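# Extend nearest yellow rod fully, then rotate it 90 degrees

## Task

Take the yellow rod closest to right_arm, draw it outward until it will go no farther, rotate it by a quarter turn so its player figures end up horizontal, and finish with neither arm (camera cables included) in contact with the rod.

## Robot and tools

Robot: two 6-joint arms, left_arm and right_arm, each ending in a two-finger parallel gripper with a fisheye wrist camera (cam_left_wrist and cam_right_wrist, both 672x504). Calibrated bases in the scene frame: left_arm at (-0.028, +0.289, +0.027) m, right_arm at (-0.040, -0.349, +0.007) m, both almost unrotated, with z up.

Frames: the scene frame has its origin at table-top height, halfway between the nominal bases. +x points out over the table, +z points up, and left_arm sits on the +y side. Image left and right do not follow arm names. Each arm's end_effector_position (m) and end_effector_quat_wxyz are reported in that arm's own base frame. They may be off by a few cm, more at long reach. That point sits between the finger pads, roughly 1 cm short of the tips. The fingers point along the gripper's +z and close along its y.

Row layout: one row always has 14 numbers in [-1, 1]. The first 7 are for left_arm and the last 7 for right_arm, even when only one arm should move. Within each arm the order is: wrist pitch (joint4), shoulder (joint2), wrist yaw (joint5), wrist roll (joint6), elbow (joint3), waist (joint1), then gripper opening. The six joint numbers are scaled offsets, not poses. 1.0 equals 2.224 rad for shoulder, elbow and waist, and 8.485 rad for the three wrist joints. Example: a 0.1 rad elbow turn is about 0.045, and a 90-degree wrist roll is about 0.185. The opening is absolute: +1 fully open, -1 closed. A 0 there is a real command, so to leave a gripper alone, repeat its current command (see Tool commands).

Joint ranges in rad: waist -2.618 to 3.054; shoulder 0.000 to 3.142; elbow 0.000 to 3.142; wrist pitch and wrist yaw -1.571 to 1.571; wrist roll -2.094 to 2.094. Real ends can differ by up to 0.059 rad. If an action asks a joint to go more than 0.059 rad beyond its end, both arms' action is rejected. If the first action of a call fails this, the whole call is rejected. A target just past a real end is clipped, and the result may report "joint sent to its limit".

execute_actions(actions, cameras): actions is a list of actions. Each action is a table of up to 15 rows, and each row runs for one 1/30 s step. An action always lasts 15 steps (0.5 s); a short table repeats its final row. Every row in an action counts from the Joint targets as they were when that action began, not from the previous row. The next action starts from the updated targets, so the same offset repeated keeps moving the joint. An empty list just reports state and images. cameras chooses images: omitted, null or ["all"] gives all, [] gives none, and an unknown name invalidates the call.

move(target, speed, blend, opening_speed, blocking, cameras): target is one 14-number row or a list of up to 15 rows. All rows are offsets from the Joint targets at the moment of the call, not chained from one another. All joints of both arms travel together, so grippers follow curves, and nothing is avoided. speed is in rad/s for the joint with the longest way to go: 0.01 to 12.57, default 0.5; it can be one value or one per target. blend (rad) rounds corners in a list. opening_speed (0.2 or more per second, on the -1..+1 scale) ramps the fingers. blocking=false returns after about 0.5 s while the move continues. Paths take at least 0.5 s, and those over 10 s fall short. The result adds a "move:" line: done, off_target (resting more than 0.035 rad from target), moving, held or fault, and possibly limits=held.

wait(seconds 0 to 10) lets time pass with commands held. stop brakes a running move. zoom_image(camera, region=[x0, y0, x1, y1] pixels, at most 504x504) enlarges part of the latest image. read_manual gives licence text only. finished_scene(scene: 1 to 3) closes the scene for good; call it only once the goal holds.

Results: Joint positions and Joint velocities list each arm's joints in the row order (rad, rad/s), then the finger gap (m; 0.094 when fully open). Joint targets are the base for your next offsets. Tool commands shows current gripper commands. grip_measured is the finger opening on the command scale; it reads slightly wide when empty and a little narrow on a squeezed part. Joint torques follow the same order and include arm weight; numbers 2, 5 and 6 wrap around at ±28 N m. Calls with actions also list joint positions at sample steps. "joint command not followed" means the clearance check altered targets. MOTOR HOT appears at 75 °C; at 90 °C that arm folds and stops for the scene, and at 100 °C it drops.

Motion notes: each joint target may lead its measured angle by at most 0.339 rad (big joints) or 2.2 rad (wrist). Targets that would put the gripper over 200 mm from where it is get scaled back. Large changes need several actions, and tiny ones may not start.

For this job: grasp the handle of the yellow rod nearest right_arm, pull it along its axis until it stops, and turn it with wrist roll about a quarter turn. Then open well above grip_measured and back away clear of the rod.

Avoid: fast moves into contact, targets far beyond a contact point (they press hard and heat motors), letting go of a rod while it still moves, dropping things, and any contact between the two arms or grippers. After an arm is blocked, command its targets back past its measured positions to stop the push.

Each tool is called after "Request:" in YAML: its name, and indented under it one key for each argument.

## Session

Request:
execute_actions:
  actions: []

Scene clock: 0.00 s.
left_arm: end_effector_position=(+0.4007, +0.0076, +0.1253) grip_measured=+1.000 end_effector_quat_wxyz=(+0.625, -0.028, +0.778, +0.057) | right_arm: end_effector_position=(+0.3999, -0.0295, +0.1148) grip_measured=+1.000 end_effector_quat_wxyz=(+0.608, +0.063, +0.791, -0.024)
Joint names: [wrist pitch, shoulder, wrist yaw, wrist roll, elbow, waist]
Joint positions: left_arm=[0.966 1.539 -0.191 0.014 0.356 -0.068 0.094] | right_arm=[0.914 1.54 0.071 0.059 0.363 -0.045 0.094]
Joint velocities: within noise
Joint torques (N m): no reading
Heat: left arm: 47 °C; right arm: 43 °C.
Joint targets: left_arm=[0.959 1.536 -0.192 0.014 0.359 -0.068] | right_arm=[0.904 1.537 0.071 0.060 0.366 -0.045]
Tool commands: left_gripper/opening=+1.0 right_gripper/opening=+1.0

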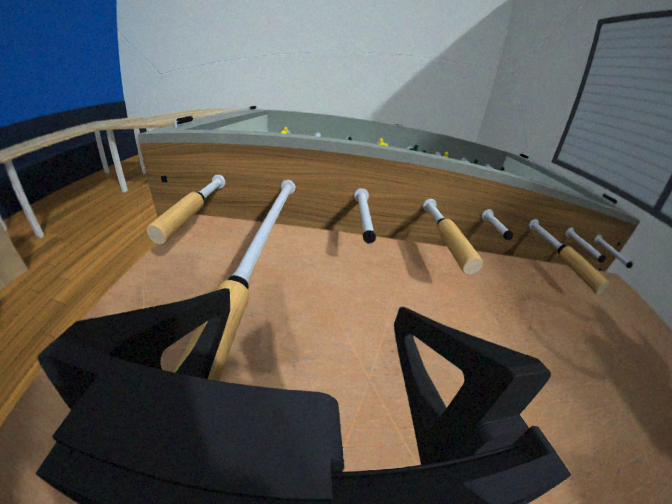

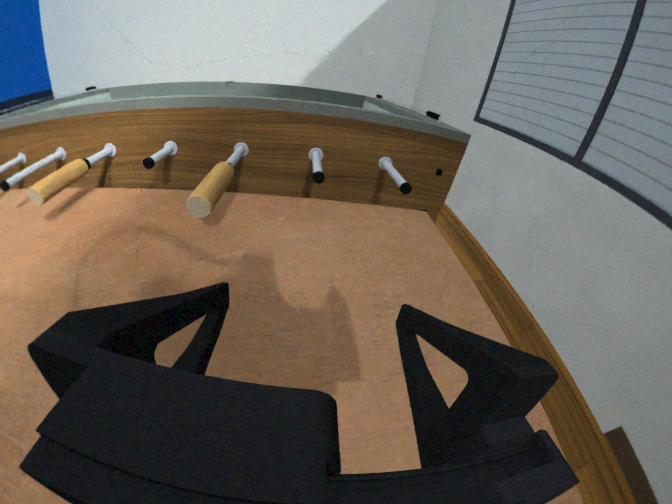

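Request:
zoom_image:
  camera: "cam_left_wrist"
  region: [120, 90, 640, 300]

Request:
zoom_image:
  camera: "cam_left_wrist"
  region: [220, 90, 640, 290]

Request:
zoom_image:
  camera: "cam_right_wrist"
  region: [0, 70, 480, 240]

Region (120, 90, 640, 300) is 520x210 pixels. A region can be at most 504 by 504 pixels.

Scaled by 1.200 from the camera's 672x504 image, which has a finer 960x720 frame.

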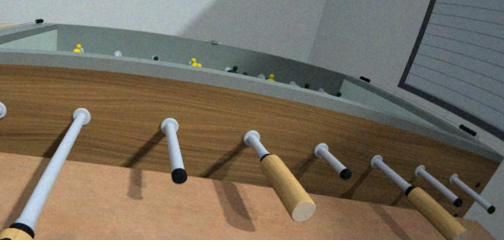

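Scaled by 1.050 from the camera's 672x504 image, which has a finer 960x720 frame.

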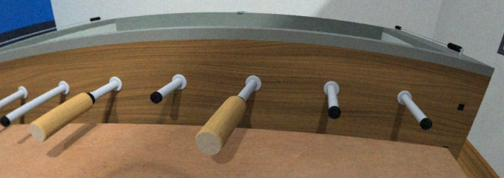

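Request:
move:
  target: [0,0,0,0,0,0,1,0.0583,0.3786,0.0299,0.1781,0.2765,0.152,-0.03]
  speed: 1.0

Scene clock: 111.07 s.
left_arm: end_effector_position=(+0.4007, +0.0076, +0.1253) grip_measured=+1.000 end_effector_quat_wxyz=(+0.625, -0.028, +0.778, +0.057) | right_arm: end_effector_position=(+0.5401, +0.1051, +0.0633) grip_measured=-0.028 end_effector_quat_wxyz=(+0.500, +0.512, +0.508, +0.480)
Joint names: [wrist pitch, shoulder, wrist yaw, wrist roll, elbow, waist]
Joint positions: left_arm=[0.966 1.539 -0.191 0.014 0.356 -0.068 0.094] | right_arm=[1.358 2.359 0.315 1.568 0.959 0.291 0.046]
Joint velocities: within noise
Joint torques (N m): left_arm=[1.84 -6.37 -0.05 0.01 5.38 -0.02] | right_arm=[2.09 -8.21 0.14 -0.01 5.86 0.21]
Heat: left arm: 45 °C; right arm: 44 °C.
Joint targets: left_arm=[0.959 1.536 -0.192 0.014 0.359 -0.068] | right_arm=[1.399 2.379 0.325 1.571 0.981 0.293]
move: off_target (right_arm); right_arm: the wrist pitch is farthest, 0.040 rad from its target
camera_calibration:
cam_right_wrist: T_world_to_cam=[[-0.0931576, -0.191409, -0.977079, 0.122958], [-0.38283, 0.912791, -0.142315, 0.152443], [0.91911, 0.360798, -0.158311, -0.406495], [0, 0, 0, 1]] pos_world=[0.443428, 0.0310495, 0.0774826]

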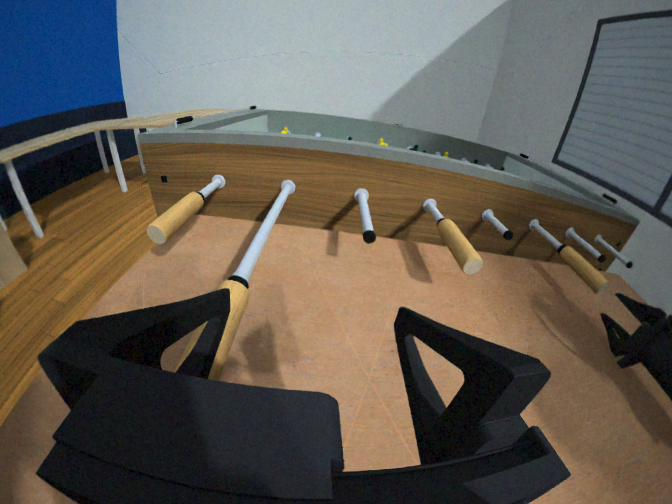

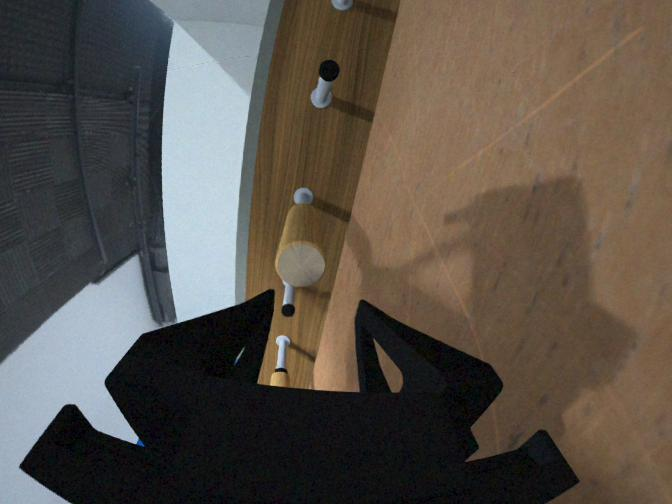

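Request:
move:
  target:
    - [0,0,0,0,0,0,1,0.00625,0.0018,-0.0019,0,-0.0031,-0.0054,-0.03]
    - [0,0,0,0,0,0,1,-0.0103,0.041,-0.0054,0,0.0978,-0.0189,-0.03]
  speed: 0.3

Scene clock: 142.50 s.
left_arm: end_effector_position=(+0.4007, +0.0076, +0.1253) grip_measured=+1.000 end_effector_quat_wxyz=(+0.625, -0.028, +0.778, +0.057) | right_arm: end_effector_position=(+0.5863, +0.1048, +0.0833) grip_measured=-0.028 end_effector_quat_wxyz=(+0.515, +0.498, +0.479, +0.508)
Joint names: [wrist pitch, shoulder, wrist yaw, wrist roll, elbow, waist]
Joint positions: left_arm=[0.966 1.539 -0.191 0.014 0.356 -0.068 0.094] | right_arm=[1.317 2.445 0.286 1.569 1.175 0.26 0.046]
Joint velocities: within noise
Joint torques (N m): left_arm=[1.83 -6.38 -0.05 0.01 5.3 -0.03] | right_arm=[1.66 -8.87 -0.07 0.03 6.6 -0.73]
Heat: left arm: 45 °C; right arm: 47 °C.
Joint targets: left_arm=[0.959 1.536 -0.192 0.014 0.359 -0.068] | right_arm=[1.311 2.470 0.279 1.571 1.199 0.251]
move: done
camera_calibration:
cam_right_wrist: T_world_to_cam=[[-0.0087038, -0.166351, -0.986028, 0.0953369], [-0.368474, 0.917212, -0.151489, 0.165111], [0.929597, 0.362007, -0.0692794, -0.459395], [0, 0, 0, 1]] pos_world=[0.488721, 0.0307221, 0.0871907]

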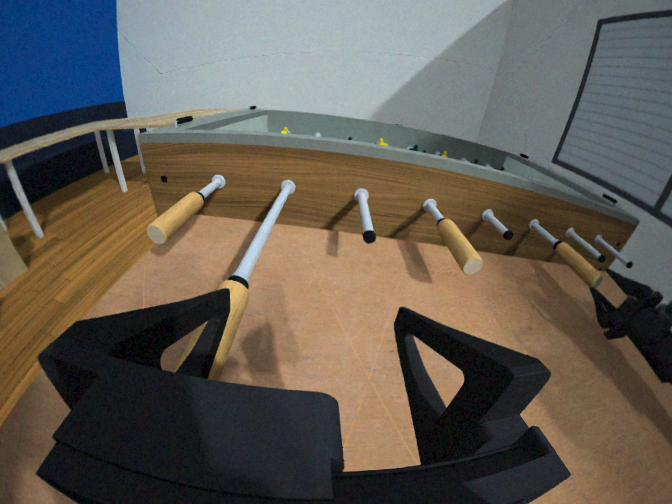

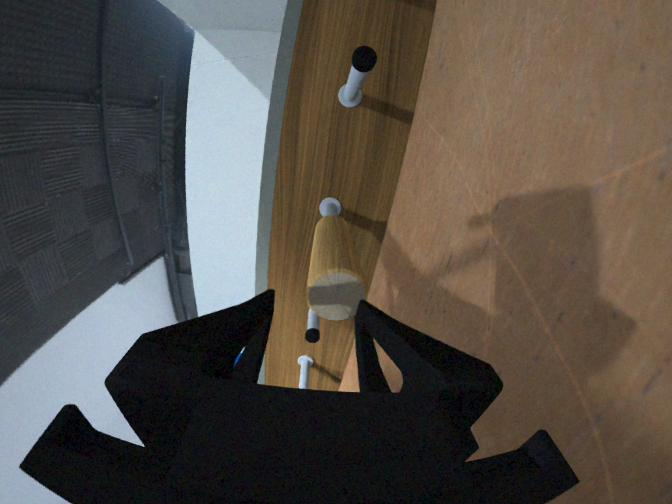

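Request:
move:
  target: [0,0,0,0,0,0,1,0.0118,-0.0391,0.0035,0,-0.1012,0.0135,-0.03]
  speed: 0.4
  cameras: ["cam_right_wrist"]

Scene clock: 155.33 s.
left_arm: end_effector_position=(+0.4007, +0.0076, +0.1253) grip_measured=+1.000 end_effector_quat_wxyz=(+0.625, -0.028, +0.778, +0.057) | right_arm: end_effector_position=(+0.5468, +0.0997, +0.0534) grip_measured=-0.028 end_effector_quat_wxyz=(+0.499, +0.514, +0.506, +0.481)
Joint names: [wrist pitch, shoulder, wrist yaw, wrist roll, elbow, waist]
Joint positions: left_arm=[0.966 1.539 -0.191 0.014 0.356 -0.068 0.094] | right_arm=[1.373 2.405 0.299 1.573 0.99 0.273 0.046]
Joint velocities: within noise
Joint torques (N m): left_arm=[1.85 -6.39 -0.05 0 5.37 -0.06] | right_arm=[2.08 -11.69 0.15 -0.01 2.84 0.77]
Heat: left arm: 45 °C; right arm: 46 °C.
Joint targets: left_arm=[0.959 1.536 -0.192 0.014 0.359 -0.068] | right_arm=[1.411 2.384 0.309 1.571 0.974 0.281]
move: off_target (right_arm); right_arm: the wrist pitch is farthest, 0.038 rad from its target
camera_calibration:
cam_right_wrist: T_world_to_cam=[[-0.0929216, -0.185866, -0.978171, 0.112286], [-0.380796, 0.914368, -0.137569, 0.157157], [0.919978, 0.359701, -0.155742, -0.412774], [0, 0, 0, 1]] pos_world=[0.450022, 0.0256457, 0.0671688]
Images, in order (width x height): cam_right_wrist 672x504.

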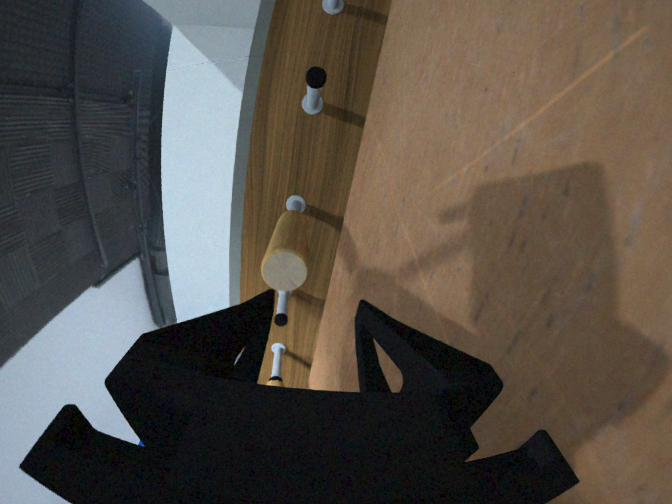

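Request:
move:
  target: [0,0,0,0,0,0,1,0.0030,-0.0085,0,0,0,0,-0.03]
  speed: 0.4
  cameras: ["cam_right_wrist"]

Scene clock: 168.77 s.
left_arm: end_effector_position=(+0.4007, +0.0076, +0.1253) grip_measured=+1.000 end_effector_quat_wxyz=(+0.625, -0.028, +0.778, +0.057) | right_arm: end_effector_position=(+0.5480, +0.0999, +0.0675) grip_measured=-0.028 end_effector_quat_wxyz=(+0.505, +0.508, +0.495, +0.492)
Joint names: [wrist pitch, shoulder, wrist yaw, wrist roll, elbow, waist]
Joint positions: left_arm=[0.966 1.539 -0.191 0.014 0.356 -0.068 0.094] | right_arm=[1.391 2.386 0.299 1.573 0.99 0.273 0.046]
Joint velocities: within noise
Joint torques (N m): left_arm=[1.84 -6.37 -0.05 0.01 5.35 -0.05] | right_arm=[2.14 -11.73 0.15 -0.01 2.92 0.76]
Heat: left arm: 45 °C; right arm: 49 °C.
Joint targets: left_arm=[0.959 1.536 -0.192 0.014 0.359 -0.068] | right_arm=[1.437 2.365 0.309 1.571 0.974 0.281]
move: off_target (right_arm); right_arm: the wrist pitch is farthest, 0.046 rad from its target
camera_calibration:
cam_right_wrist: T_world_to_cam=[[-0.058675, -0.176324, -0.982582, 0.106755], [-0.375623, 0.915842, -0.141917, 0.156603], [0.924913, 0.360753, -0.119968, -0.417002], [0, 0, 0, 1]] pos_world=[0.450778, 0.0258342, 0.0770934]
Images, in order (width x height): cam_right_wrist 672x504.

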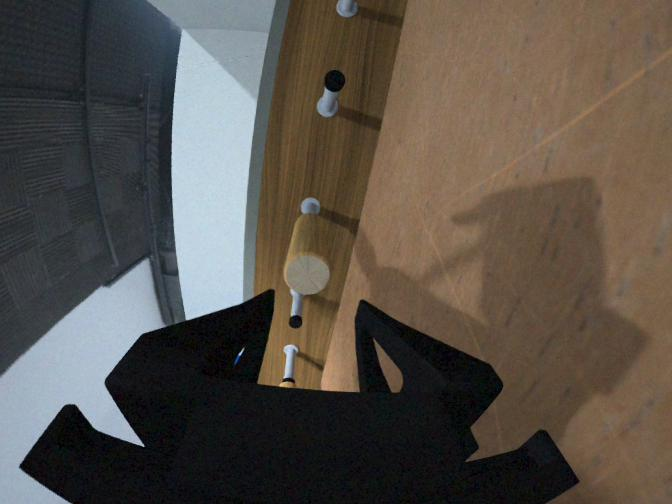

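Request:
move:
  target:
    - [0,0,0,0,0,0,1,0,-0.0045,0,0,0,0,-0.03]
    - [0,0,0,0,0,0,1,-0.0072,0.0144,0,0,0.0162,0,-0.03]
    - [0,0,0,0,0,0,1,-0.0188,0.0430,-0.0027,0,0.0850,-0.01,-0.03]
  speed: 0.3
  cameras: ["cam_right_wrist"]

Scene clock: 188.60 s.
left_arm: end_effector_position=(+0.4007, +0.0076, +0.1253) grip_measured=+1.000 end_effector_quat_wxyz=(+0.625, -0.028, +0.778, +0.057) | right_arm: end_effector_position=(+0.5793, +0.1059, +0.0695) grip_measured=-0.028 end_effector_quat_wxyz=(+0.505, +0.508, +0.495, +0.492)
Joint names: [wrist pitch, shoulder, wrist yaw, wrist roll, elbow, waist]
Joint positions: left_arm=[0.966 1.539 -0.191 0.014 0.356 -0.068 0.094] | right_arm=[1.286 2.434 0.292 1.573 1.142 0.266 0.046]
Joint velocities: within noise
Joint torques (N m): left_arm=[1.84 -6.31 -0.04 0.02 5.34 -0.01] | right_arm=[1.62 -8.72 -0.03 -0.01 6.27 -0.62]
Heat: left arm: 44 °C; right arm: 49 °C.
Joint targets: left_arm=[0.959 1.536 -0.192 0.014 0.359 -0.068] | right_arm=[1.277 2.460 0.286 1.571 1.162 0.259]
move: done
camera_calibration:
cam_right_wrist: T_world_to_cam=[[-0.0597277, -0.176623, -0.982465, 0.112212], [-0.37642, 0.915547, -0.141709, 0.163672], [0.924522, 0.361356, -0.121168, -0.447658], [0, 0, 0, 1]] pos_world=[0.482181, 0.0317335, 0.0791958]
Images, in order (width x height): cam_right_wrist 672x504.

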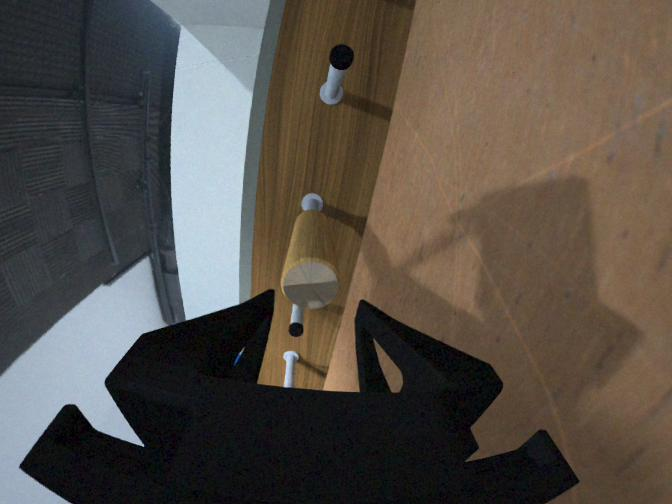

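Request:
move:
  target:
    - [0,0,0,0,0,0,1,-0.00566,0.0103,-0.0024,0,0.0328,-0.009,-0.03]
    - [0,0,0,0,0,0,1,-0.018,0.045,-0.0062,0,0.1165,-0.0211,-0.03]
  speed: 0.25
  cameras: ["cam_right_wrist"]

Scene clock: 214.57 s.
left_arm: end_effector_position=(+0.4007, +0.0076, +0.1253) grip_measured=+1.000 end_effector_quat_wxyz=(+0.625, -0.028, +0.778, +0.057) | right_arm: end_effector_position=(+0.6317, +0.0987, +0.0743) grip_measured=-0.028 end_effector_quat_wxyz=(+0.505, +0.504, +0.493, +0.497)
Joint names: [wrist pitch, shoulder, wrist yaw, wrist roll, elbow, waist]
Joint positions: left_arm=[0.966 1.539 -0.191 0.014 0.356 -0.068 0.094] | right_arm=[1.139 2.532 0.238 1.573 1.398 0.219 0.046]
Joint velocities: within noise
Joint torques (N m): left_arm=[1.84 -6.37 -0.05 0 5.33 -0.02] | right_arm=[1.59 -9.72 -0.01 -0.01 7.25 -0.64]
Heat: left arm: 44 °C; right arm: 48 °C.
Joint targets: left_arm=[0.959 1.536 -0.192 0.014 0.359 -0.068] | right_arm=[1.125 2.561 0.233 1.571 1.422 0.212]
move: done
camera_calibration:
cam_right_wrist: T_world_to_cam=[[-0.0479652, -0.174261, -0.983531, 0.111239], [-0.380858, 0.913466, -0.143273, 0.193762], [0.923389, 0.367713, -0.110183, -0.493673], [0, 0, 0, 1]] pos_world=[0.534984, 0.0239203, 0.0827729]
Images, in order (width x height): cam_right_wrist 672x504.

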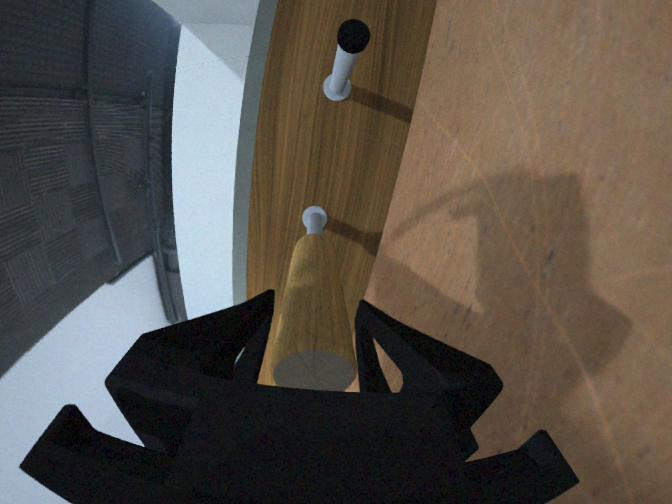

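Request:
move:
  target: [0,0,0,0,0,0,1,0,0,0,0,0,0,-0.5]
  opening_speed: 0.4
  cameras: ["cam_right_wrist"]

Scene clock: 227.77 s.
left_arm: end_effector_position=(+0.4007, +0.0076, +0.1253) grip_measured=+1.000 end_effector_quat_wxyz=(+0.625, -0.028, +0.778, +0.057) | right_arm: end_effector_position=(+0.6317, +0.0988, +0.0746) grip_measured=-0.306 end_effector_quat_wxyz=(+0.505, +0.504, +0.493, +0.498)
Joint names: [wrist pitch, shoulder, wrist yaw, wrist roll, elbow, waist]
Joint positions: left_arm=[0.966 1.539 -0.191 0.014 0.356 -0.068 0.094] | right_arm=[1.14 2.532 0.238 1.573 1.398 0.219 0.033]
Joint velocities: within noise
Joint torques (N m): left_arm=[1.84 -6.39 -0.04 0.01 5.37 -0.05] | right_arm=[1.58 -9.72 -0.02 -0.01 7.25 -0.62]
Heat: left arm: 44 °C; right arm: 47 °C.
Joint targets: left_arm=[0.959 1.536 -0.192 0.014 0.359 -0.068] | right_arm=[1.125 2.561 0.233 1.571 1.422 0.212]
move: done
camera_calibration:
cam_right_wrist: T_world_to_cam=[[-0.0464138, -0.174004, -0.983651, 0.110606], [-0.381014, 0.913351, -0.14359, 0.193903], [0.923403, 0.36812, -0.10869, -0.493792], [0, 0, 0, 1]] pos_world=[0.534983, 0.0239193, 0.0829699]
Images, in order (width x height): cam_right_wrist 672x504.

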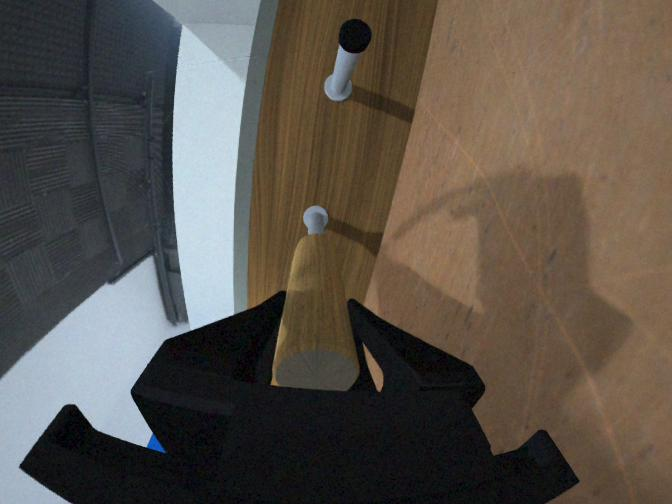

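Request:
move:
  target: [0,0,0,0,0,0,1,0,0,0,-0.1851,0,0,-0.5]
  speed: 1.0

Scene clock: 236.20 s.
left_arm: end_effector_position=(+0.4007, +0.0076, +0.1253) grip_measured=+1.000 end_effector_quat_wxyz=(+0.625, -0.028, +0.778, +0.057) | right_arm: end_effector_position=(+0.6319, +0.0975, +0.0754) grip_measured=-0.306 end_effector_quat_wxyz=(+0.710, +0.017, +0.704, -0.001)
Joint names: [wrist pitch, shoulder, wrist yaw, wrist roll, elbow, waist]
Joint positions: left_arm=[0.966 1.539 -0.191 0.014 0.356 -0.068 0.094] | right_arm=[1.141 2.532 0.246 0.02 1.399 0.219 0.033]
Joint velocities: within noise
Joint torques (N m): left_arm=[1.84 -6.37 -0.04 0.01 5.33 -0.03] | right_arm=[1.58 -9.72 -0.1 -0.21 7.16 -0.62]
Heat: left arm: 44 °C; right arm: 46 °C.
Joint targets: left_arm=[0.959 1.536 -0.192 0.014 0.359 -0.068] | right_arm=[1.125 2.561 0.233 0.001 1.422 0.212]
move: done
camera_calibration:
cam_right_wrist: T_world_to_cam=[[-0.0763158, -0.984875, 0.155556, 0.123231], [-0.3944, -0.11347, -0.911906, 0.361678], [0.915764, -0.130944, -0.379775, -0.419534], [0, 0, 0, 1]] pos_world=[0.536245, 0.107471, 0.151318]

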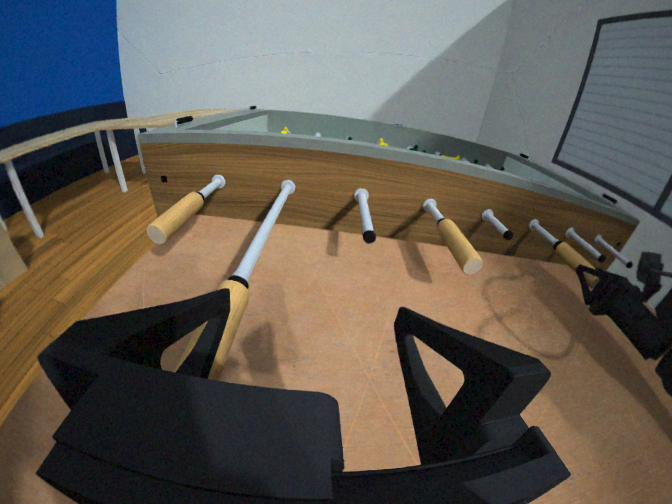

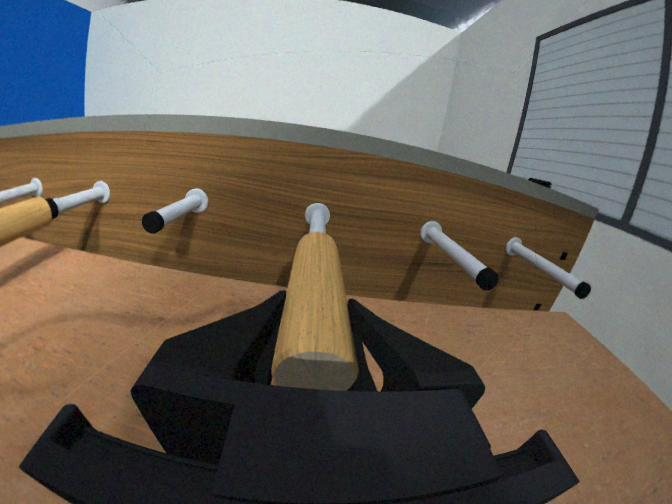

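Request:
move:
  target: [0,0,0,0,0,0,1,0.01744,-0.0549,0.0046,0,-0.0985,0.0157,-0.5]
  speed: 0.25
  cameras: ["cam_right_wrist"]

Scene clock: 269.33 s.
left_arm: end_effector_position=(+0.4007, +0.0076, +0.1253) grip_measured=+1.000 end_effector_quat_wxyz=(+0.625, -0.028, +0.778, +0.057) | right_arm: end_effector_position=(+0.5970, +0.0988, +0.0745) grip_measured=-0.306 end_effector_quat_wxyz=(+0.713, +0.019, +0.701, -0.004)
Joint names: [wrist pitch, shoulder, wrist yaw, wrist roll, elbow, waist]
Joint positions: left_arm=[0.966 1.539 -0.191 0.014 0.356 -0.068 0.094] | right_arm=[1.263 2.467 0.274 0.017 1.222 0.242 0.033]
Joint velocities: within noise
Joint torques (N m): left_arm=[1.85 -6.34 -0.04 0.02 5.37 -0.05] | right_arm=[1.8 -13.49 0.02 -0.17 3.52 0.46]
Heat: left arm: 43 °C; right arm: 45 °C.
Joint targets: left_arm=[0.959 1.536 -0.192 0.014 0.359 -0.068] | right_arm=[1.272 2.438 0.272 0.001 1.203 0.247]
move: done
camera_calibration:
cam_right_wrist: T_world_to_cam=[[-0.0828886, -0.984267, 0.156038, 0.125806], [-0.387748, -0.112386, -0.914889, 0.343414], [0.918031, -0.136337, -0.372332, -0.389035], [0, 0, 0, 1]] pos_world=[0.500732, 0.109382, 0.149705]
Images, in order (width x height): cam_right_wrist 672x504.

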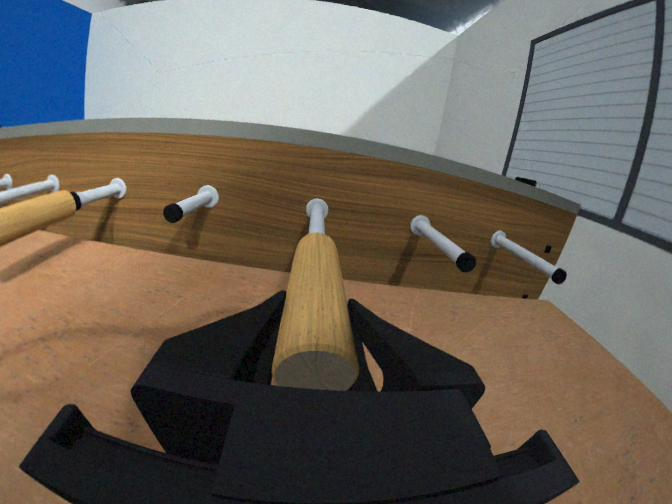

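Request:
move:
  target: [0,0,0,0,0,0,1,0.0099,-0.0360,0.0011,0,-0.0816,0.0094,-0.5]
  speed: 0.25
  cameras: []

Request:
move:
  target: [0,0,0,0,0,0,1,0.0069,-0.0269,0.0029,0,-0.06,0.0113,-0.5]
  speed: 0.25
  cameras: ["cam_right_wrist"]

Scene clock: 281.03 s.
left_arm: end_effector_position=(+0.4007, +0.0076, +0.1253) grip_measured=+1.000 end_effector_quat_wxyz=(+0.625, -0.028, +0.778, +0.057) | right_arm: end_effector_position=(+0.5597, +0.0991, +0.0734) grip_measured=-0.306 end_effector_quat_wxyz=(+0.706, +0.016, +0.708, -0.004)
Joint names: [wrist pitch, shoulder, wrist yaw, wrist roll, elbow, waist]
Joint positions: left_arm=[0.966 1.539 -0.191 0.014 0.356 -0.068 0.094] | right_arm=[1.343 2.386 0.292 0.017 1.039 0.264 0.033]
Joint velocities: within noise
Joint torques (N m): left_arm=[1.83 -6.34 -0.05 0 5.33 -0.03] | right_arm=[1.84 -12.44 -0.08 -0.17 3.07 0.39]
Heat: left arm: 43 °C; right arm: 47 °C.
Joint targets: left_arm=[0.959 1.536 -0.192 0.014 0.359 -0.068] | right_arm=[1.356 2.358 0.281 0.001 1.021 0.268]
move: done
No camera images: "cameras" was empty.

Scene clock: 281.93 s.
left_arm: end_effector_position=(+0.4007, +0.0076, +0.1253) grip_measured=+1.000 end_effector_quat_wxyz=(+0.625, -0.028, +0.778, +0.057) | right_arm: end_effector_position=(+0.5301, +0.0997, +0.0725) grip_measured=-0.306 end_effector_quat_wxyz=(+0.700, +0.014, +0.714, -0.007)
Joint names: [wrist pitch, shoulder, wrist yaw, wrist roll, elbow, waist]
Joint positions: left_arm=[0.966 1.539 -0.191 0.014 0.356 -0.068 0.094] | right_arm=[1.399 2.325 0.316 0.017 0.905 0.287 0.033]
Joint velocities: within noise
Joint torques (N m): left_arm=[1.84 -6.37 -0.05 0.01 5.31 -0.06] | right_arm=[1.86 -11.64 -0.06 -0.17 2.77 0.58]
Heat: left arm: 43 °C; right arm: 47 °C.
Joint targets: left_arm=[0.959 1.536 -0.192 0.014 0.359 -0.068] | right_arm=[1.415 2.298 0.306 0.001 0.888 0.293]
move: done
camera_calibration:
cam_right_wrist: T_world_to_cam=[[-0.0742706, -0.982823, 0.168948, 0.115791], [-0.421113, -0.12266, -0.898676, 0.333289], [0.903962, -0.137892, -0.40477, -0.318229], [0, 0, 0, 1]] pos_world=[0.436619, 0.110803, 0.151146]
Images, in order (width x height): cam_right_wrist 672x504.

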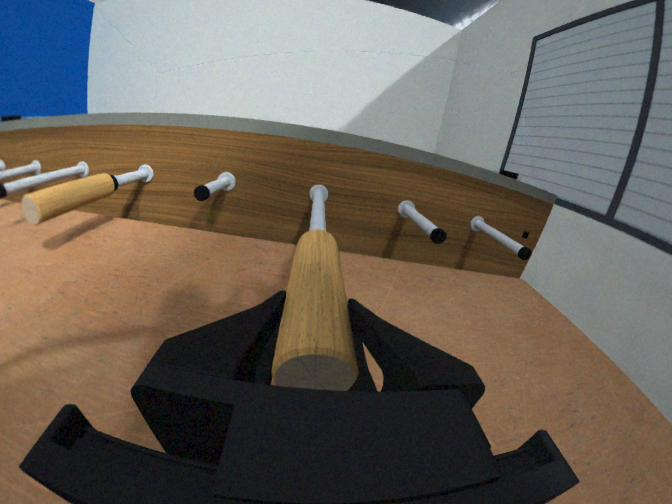

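Request:
move:
  target: [0,0,0,0,0,0,1,0.0074,-0.0270,0.0021,0,-0.0594,0.0111,-0.5]
  speed: 0.25
  cameras: []

Request:
move:
  target: [0,0,0,0,0,0,1,-0.0014,-0.0405,0.0035,0,-0.0549,0.0137,-0.5]
  speed: 0.25
  cameras: ["cam_right_wrist"]

Scene clock: 292.87 s.
left_arm: end_effector_position=(+0.4007, +0.0076, +0.1253) grip_measured=+1.000 end_effector_quat_wxyz=(+0.625, -0.028, +0.778, +0.057) | right_arm: end_effector_position=(+0.4995, +0.1000, +0.0715) grip_measured=-0.306 end_effector_quat_wxyz=(+0.692, +0.010, +0.722, -0.008)
Joint names: [wrist pitch, shoulder, wrist yaw, wrist roll, elbow, waist]
Joint positions: left_arm=[0.966 1.539 -0.191 0.014 0.356 -0.068 0.094] | right_arm=[1.448 2.264 0.338 0.017 0.772 0.312 0.033]
Joint velocities: within noise
Joint torques (N m): left_arm=[1.84 -6.37 -0.05 0.01 5.33 -0.02] | right_arm=[2 -10.8 -0.11 -0.17 2.43 0.54]
Heat: left arm: 43 °C; right arm: 48 °C.
Joint targets: left_arm=[0.959 1.536 -0.192 0.014 0.359 -0.068] | right_arm=[1.478 2.238 0.324 0.001 0.755 0.318]
move: done
No camera images: "cameras" was empty.

Scene clock: 293.73 s.
left_arm: end_effector_position=(+0.4007, +0.0076, +0.1253) grip_measured=+1.000 end_effector_quat_wxyz=(+0.625, -0.028, +0.778, +0.057) | right_arm: end_effector_position=(+0.4828, +0.1019, +0.0719) grip_measured=-0.306 end_effector_quat_wxyz=(+0.676, +0.002, +0.736, -0.011)
Joint names: [wrist pitch, shoulder, wrist yaw, wrist roll, elbow, waist]
Joint positions: left_arm=[0.966 1.539 -0.191 0.014 0.356 -0.068 0.094] | right_arm=[1.403 2.194 0.347 0.017 0.7 0.329 0.033]
Joint velocities: within noise
Joint torques (N m): left_arm=[1.83 -6.34 -0.05 0.01 5.35 -0.05] | right_arm=[2.29 -12.01 0.13 -0.17 -1.25 1.73]
Heat: left arm: 43 °C; right arm: 48 °C.
Joint targets: left_arm=[0.959 1.536 -0.192 0.014 0.359 -0.068] | right_arm=[1.466 2.148 0.353 0.001 0.634 0.348]
move: off_target (right_arm); right_arm: the elbow is farthest, 0.068 rad from its target
camera_calibration:
cam_right_wrist: T_world_to_cam=[[-0.0515381, -0.979355, 0.195469, 0.101297], [-0.476946, -0.147828, -0.866412, 0.340352], [0.87742, -0.137881, -0.45948, -0.258731], [0, 0, 0, 1]] pos_world=[0.394566, 0.113845, 0.156203]
Images, in order (width x height): cam_right_wrist 672x504.

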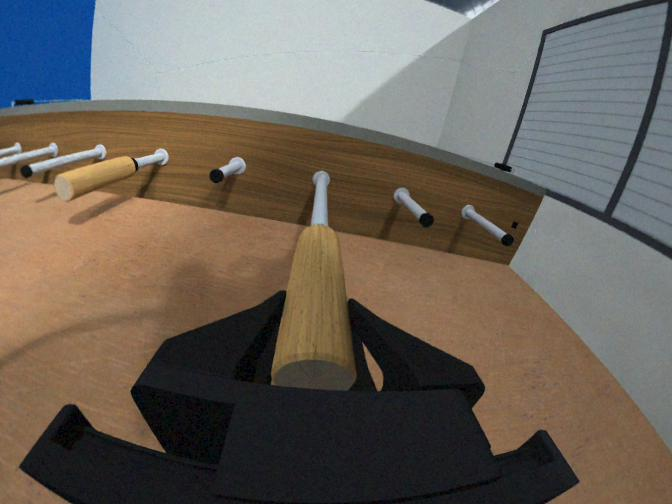

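Request:
move:
  target: [0,0,0,0,0,0,1,0,0.0099,0,0,0.0184,-0.005,-0.5]
  speed: 0.2
  cameras: []

Request:
move:
  target: [0,0,0,0,0,0,1,0,0,0,0,0,0,0.2]
  opening_speed: 0.8
  cameras: ["cam_right_wrist"]

Scene clock: 312.17 s.
left_arm: end_effector_position=(+0.4007, +0.0076, +0.1253) grip_measured=+1.000 end_effector_quat_wxyz=(+0.625, -0.028, +0.778, +0.057) | right_arm: end_effector_position=(+0.4846, +0.1025, +0.0739) grip_measured=-0.306 end_effector_quat_wxyz=(+0.678, +0.003, +0.735, -0.011)
Joint names: [wrist pitch, shoulder, wrist yaw, wrist roll, elbow, waist]
Joint positions: left_arm=[0.966 1.539 -0.191 0.014 0.356 -0.068 0.094] | right_arm=[1.401 2.194 0.347 0.017 0.708 0.329 0.033]
Joint velocities: within noise
Joint torques (N m): left_arm=[1.84 -6.38 -0.03 0.01 5.34 -0.05] | right_arm=[2.3 -10.19 0.13 -0.17 1.26 0.75]
Heat: left arm: 43 °C; right arm: 50 °C.
Joint targets: left_arm=[0.959 1.536 -0.192 0.014 0.359 -0.068] | right_arm=[1.466 2.170 0.353 0.001 0.674 0.337]
move: off_target (right_arm); right_arm: the wrist pitch is farthest, 0.065 rad from its target
No camera images: "cameras" was empty.

Scene clock: 313.27 s.
left_arm: end_effector_position=(+0.4007, +0.0076, +0.1253) grip_measured=+1.000 end_effector_quat_wxyz=(+0.625, -0.028, +0.778, +0.057) | right_arm: end_effector_position=(+0.4802, +0.1008, +0.0761) grip_measured=+0.198 end_effector_quat_wxyz=(+0.683, +0.001, +0.730, -0.014)
Joint names: [wrist pitch, shoulder, wrist yaw, wrist roll, elbow, waist]
Joint positions: left_arm=[0.966 1.539 -0.191 0.014 0.356 -0.068 0.094] | right_arm=[1.434 2.192 0.352 0.004 0.688 0.331 0.056]
Joint velocities: within noise
Joint torques (N m): left_arm=[1.84 -6.34 -0.06 0.02 5.35 -0.02] | right_arm=[2.01 -9.92 0.07 -0.04 2.58 0.58]
Heat: left arm: 43 °C; right arm: 50 °C.
Joint targets: left_arm=[0.959 1.536 -0.192 0.014 0.359 -0.068] | right_arm=[1.466 2.170 0.353 0.001 0.674 0.337]
move: done
camera_calibration:
cam_right_wrist: T_world_to_cam=[[-0.058012, -0.977983, 0.20046, 0.101905], [-0.461071, -0.151853, -0.874274, 0.33598], [0.885465, -0.143145, -0.44211, -0.2593], [0, 0, 0, 1]] pos_world=[0.390423, 0.113564, 0.158672]
Images, in order (width x height): cam_right_wrist 672x504.

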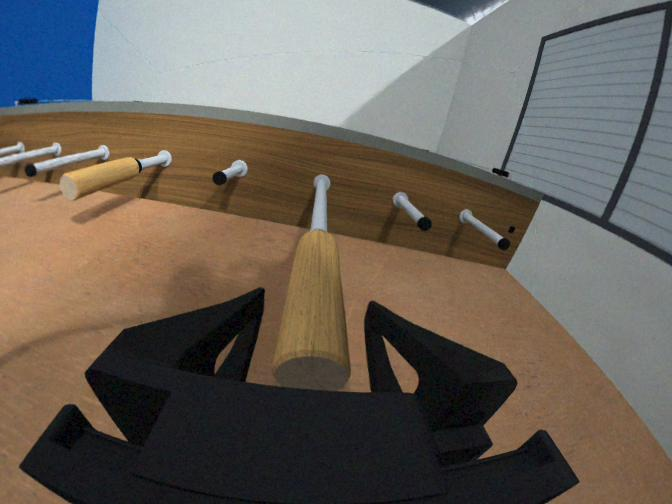

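Request:
move:
  target:
    - [0,0,0,0,0,0,1,0.0014,-0.0486,0.0038,0,-0.0733,0.0189,0.3]
    - [0,0,0,0,0,0,1,0.0106,-0.0976,0.0150,0,-0.1731,0.0612,0.3]
  speed: 0.6

Scene clock: 318.07 s.
left_arm: end_effector_position=(+0.4007, +0.0076, +0.1253) grip_measured=+1.000 end_effector_quat_wxyz=(+0.625, -0.028, +0.778, +0.057) | right_arm: end_effector_position=(+0.3780, +0.0999, +0.0694) grip_measured=+0.298 end_effector_quat_wxyz=(+0.645, -0.025, +0.763, -0.033)
Joint names: [wrist pitch, shoulder, wrist yaw, wrist roll, elbow, waist]
Joint positions: left_arm=[0.966 1.539 -0.191 0.014 0.356 -0.068 0.094] | right_arm=[1.482 1.969 0.479 0.004 0.3 0.467 0.061]
Joint velocities: within noise
Joint torques (N m): left_arm=[1.85 -6.34 -0.05 0.02 5.31 -0.09] | right_arm=[2.35 -6.91 0.13 -0.03 1.87 0.57]
Heat: left arm: 43 °C; right arm: 50 °C.
Joint targets: left_arm=[0.959 1.536 -0.192 0.014 0.359 -0.068] | right_arm=[1.554 1.953 0.481 0.001 0.289 0.473]
joint sent to its limit (right arm) — the wrist pitch, upper limit.
move: off_target (right_arm); right_arm: the wrist pitch is farthest, 0.074 rad from its target
camera_calibration:
cam_right_wrist: T_world_to_cam=[[-0.0233313, -0.964146, 0.264345, 0.0775167], [-0.545256, -0.209355, -0.811706, 0.315998], [0.837945, -0.163074, -0.520822, -0.146495], [0, 0, 0, 1]] pos_world=[0.296863, 0.117004, 0.159708]

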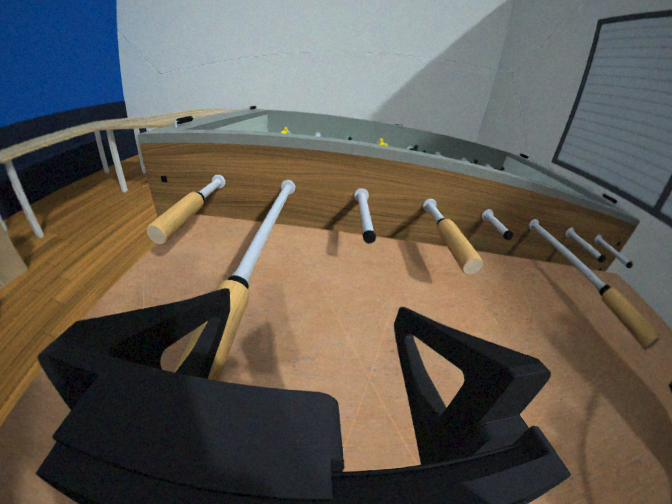

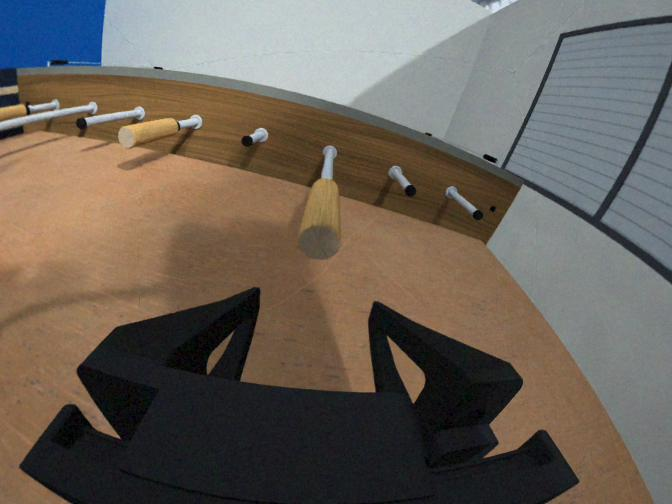

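Request:
finished_scene:
  scene: 1

The scene is finished: the task was done.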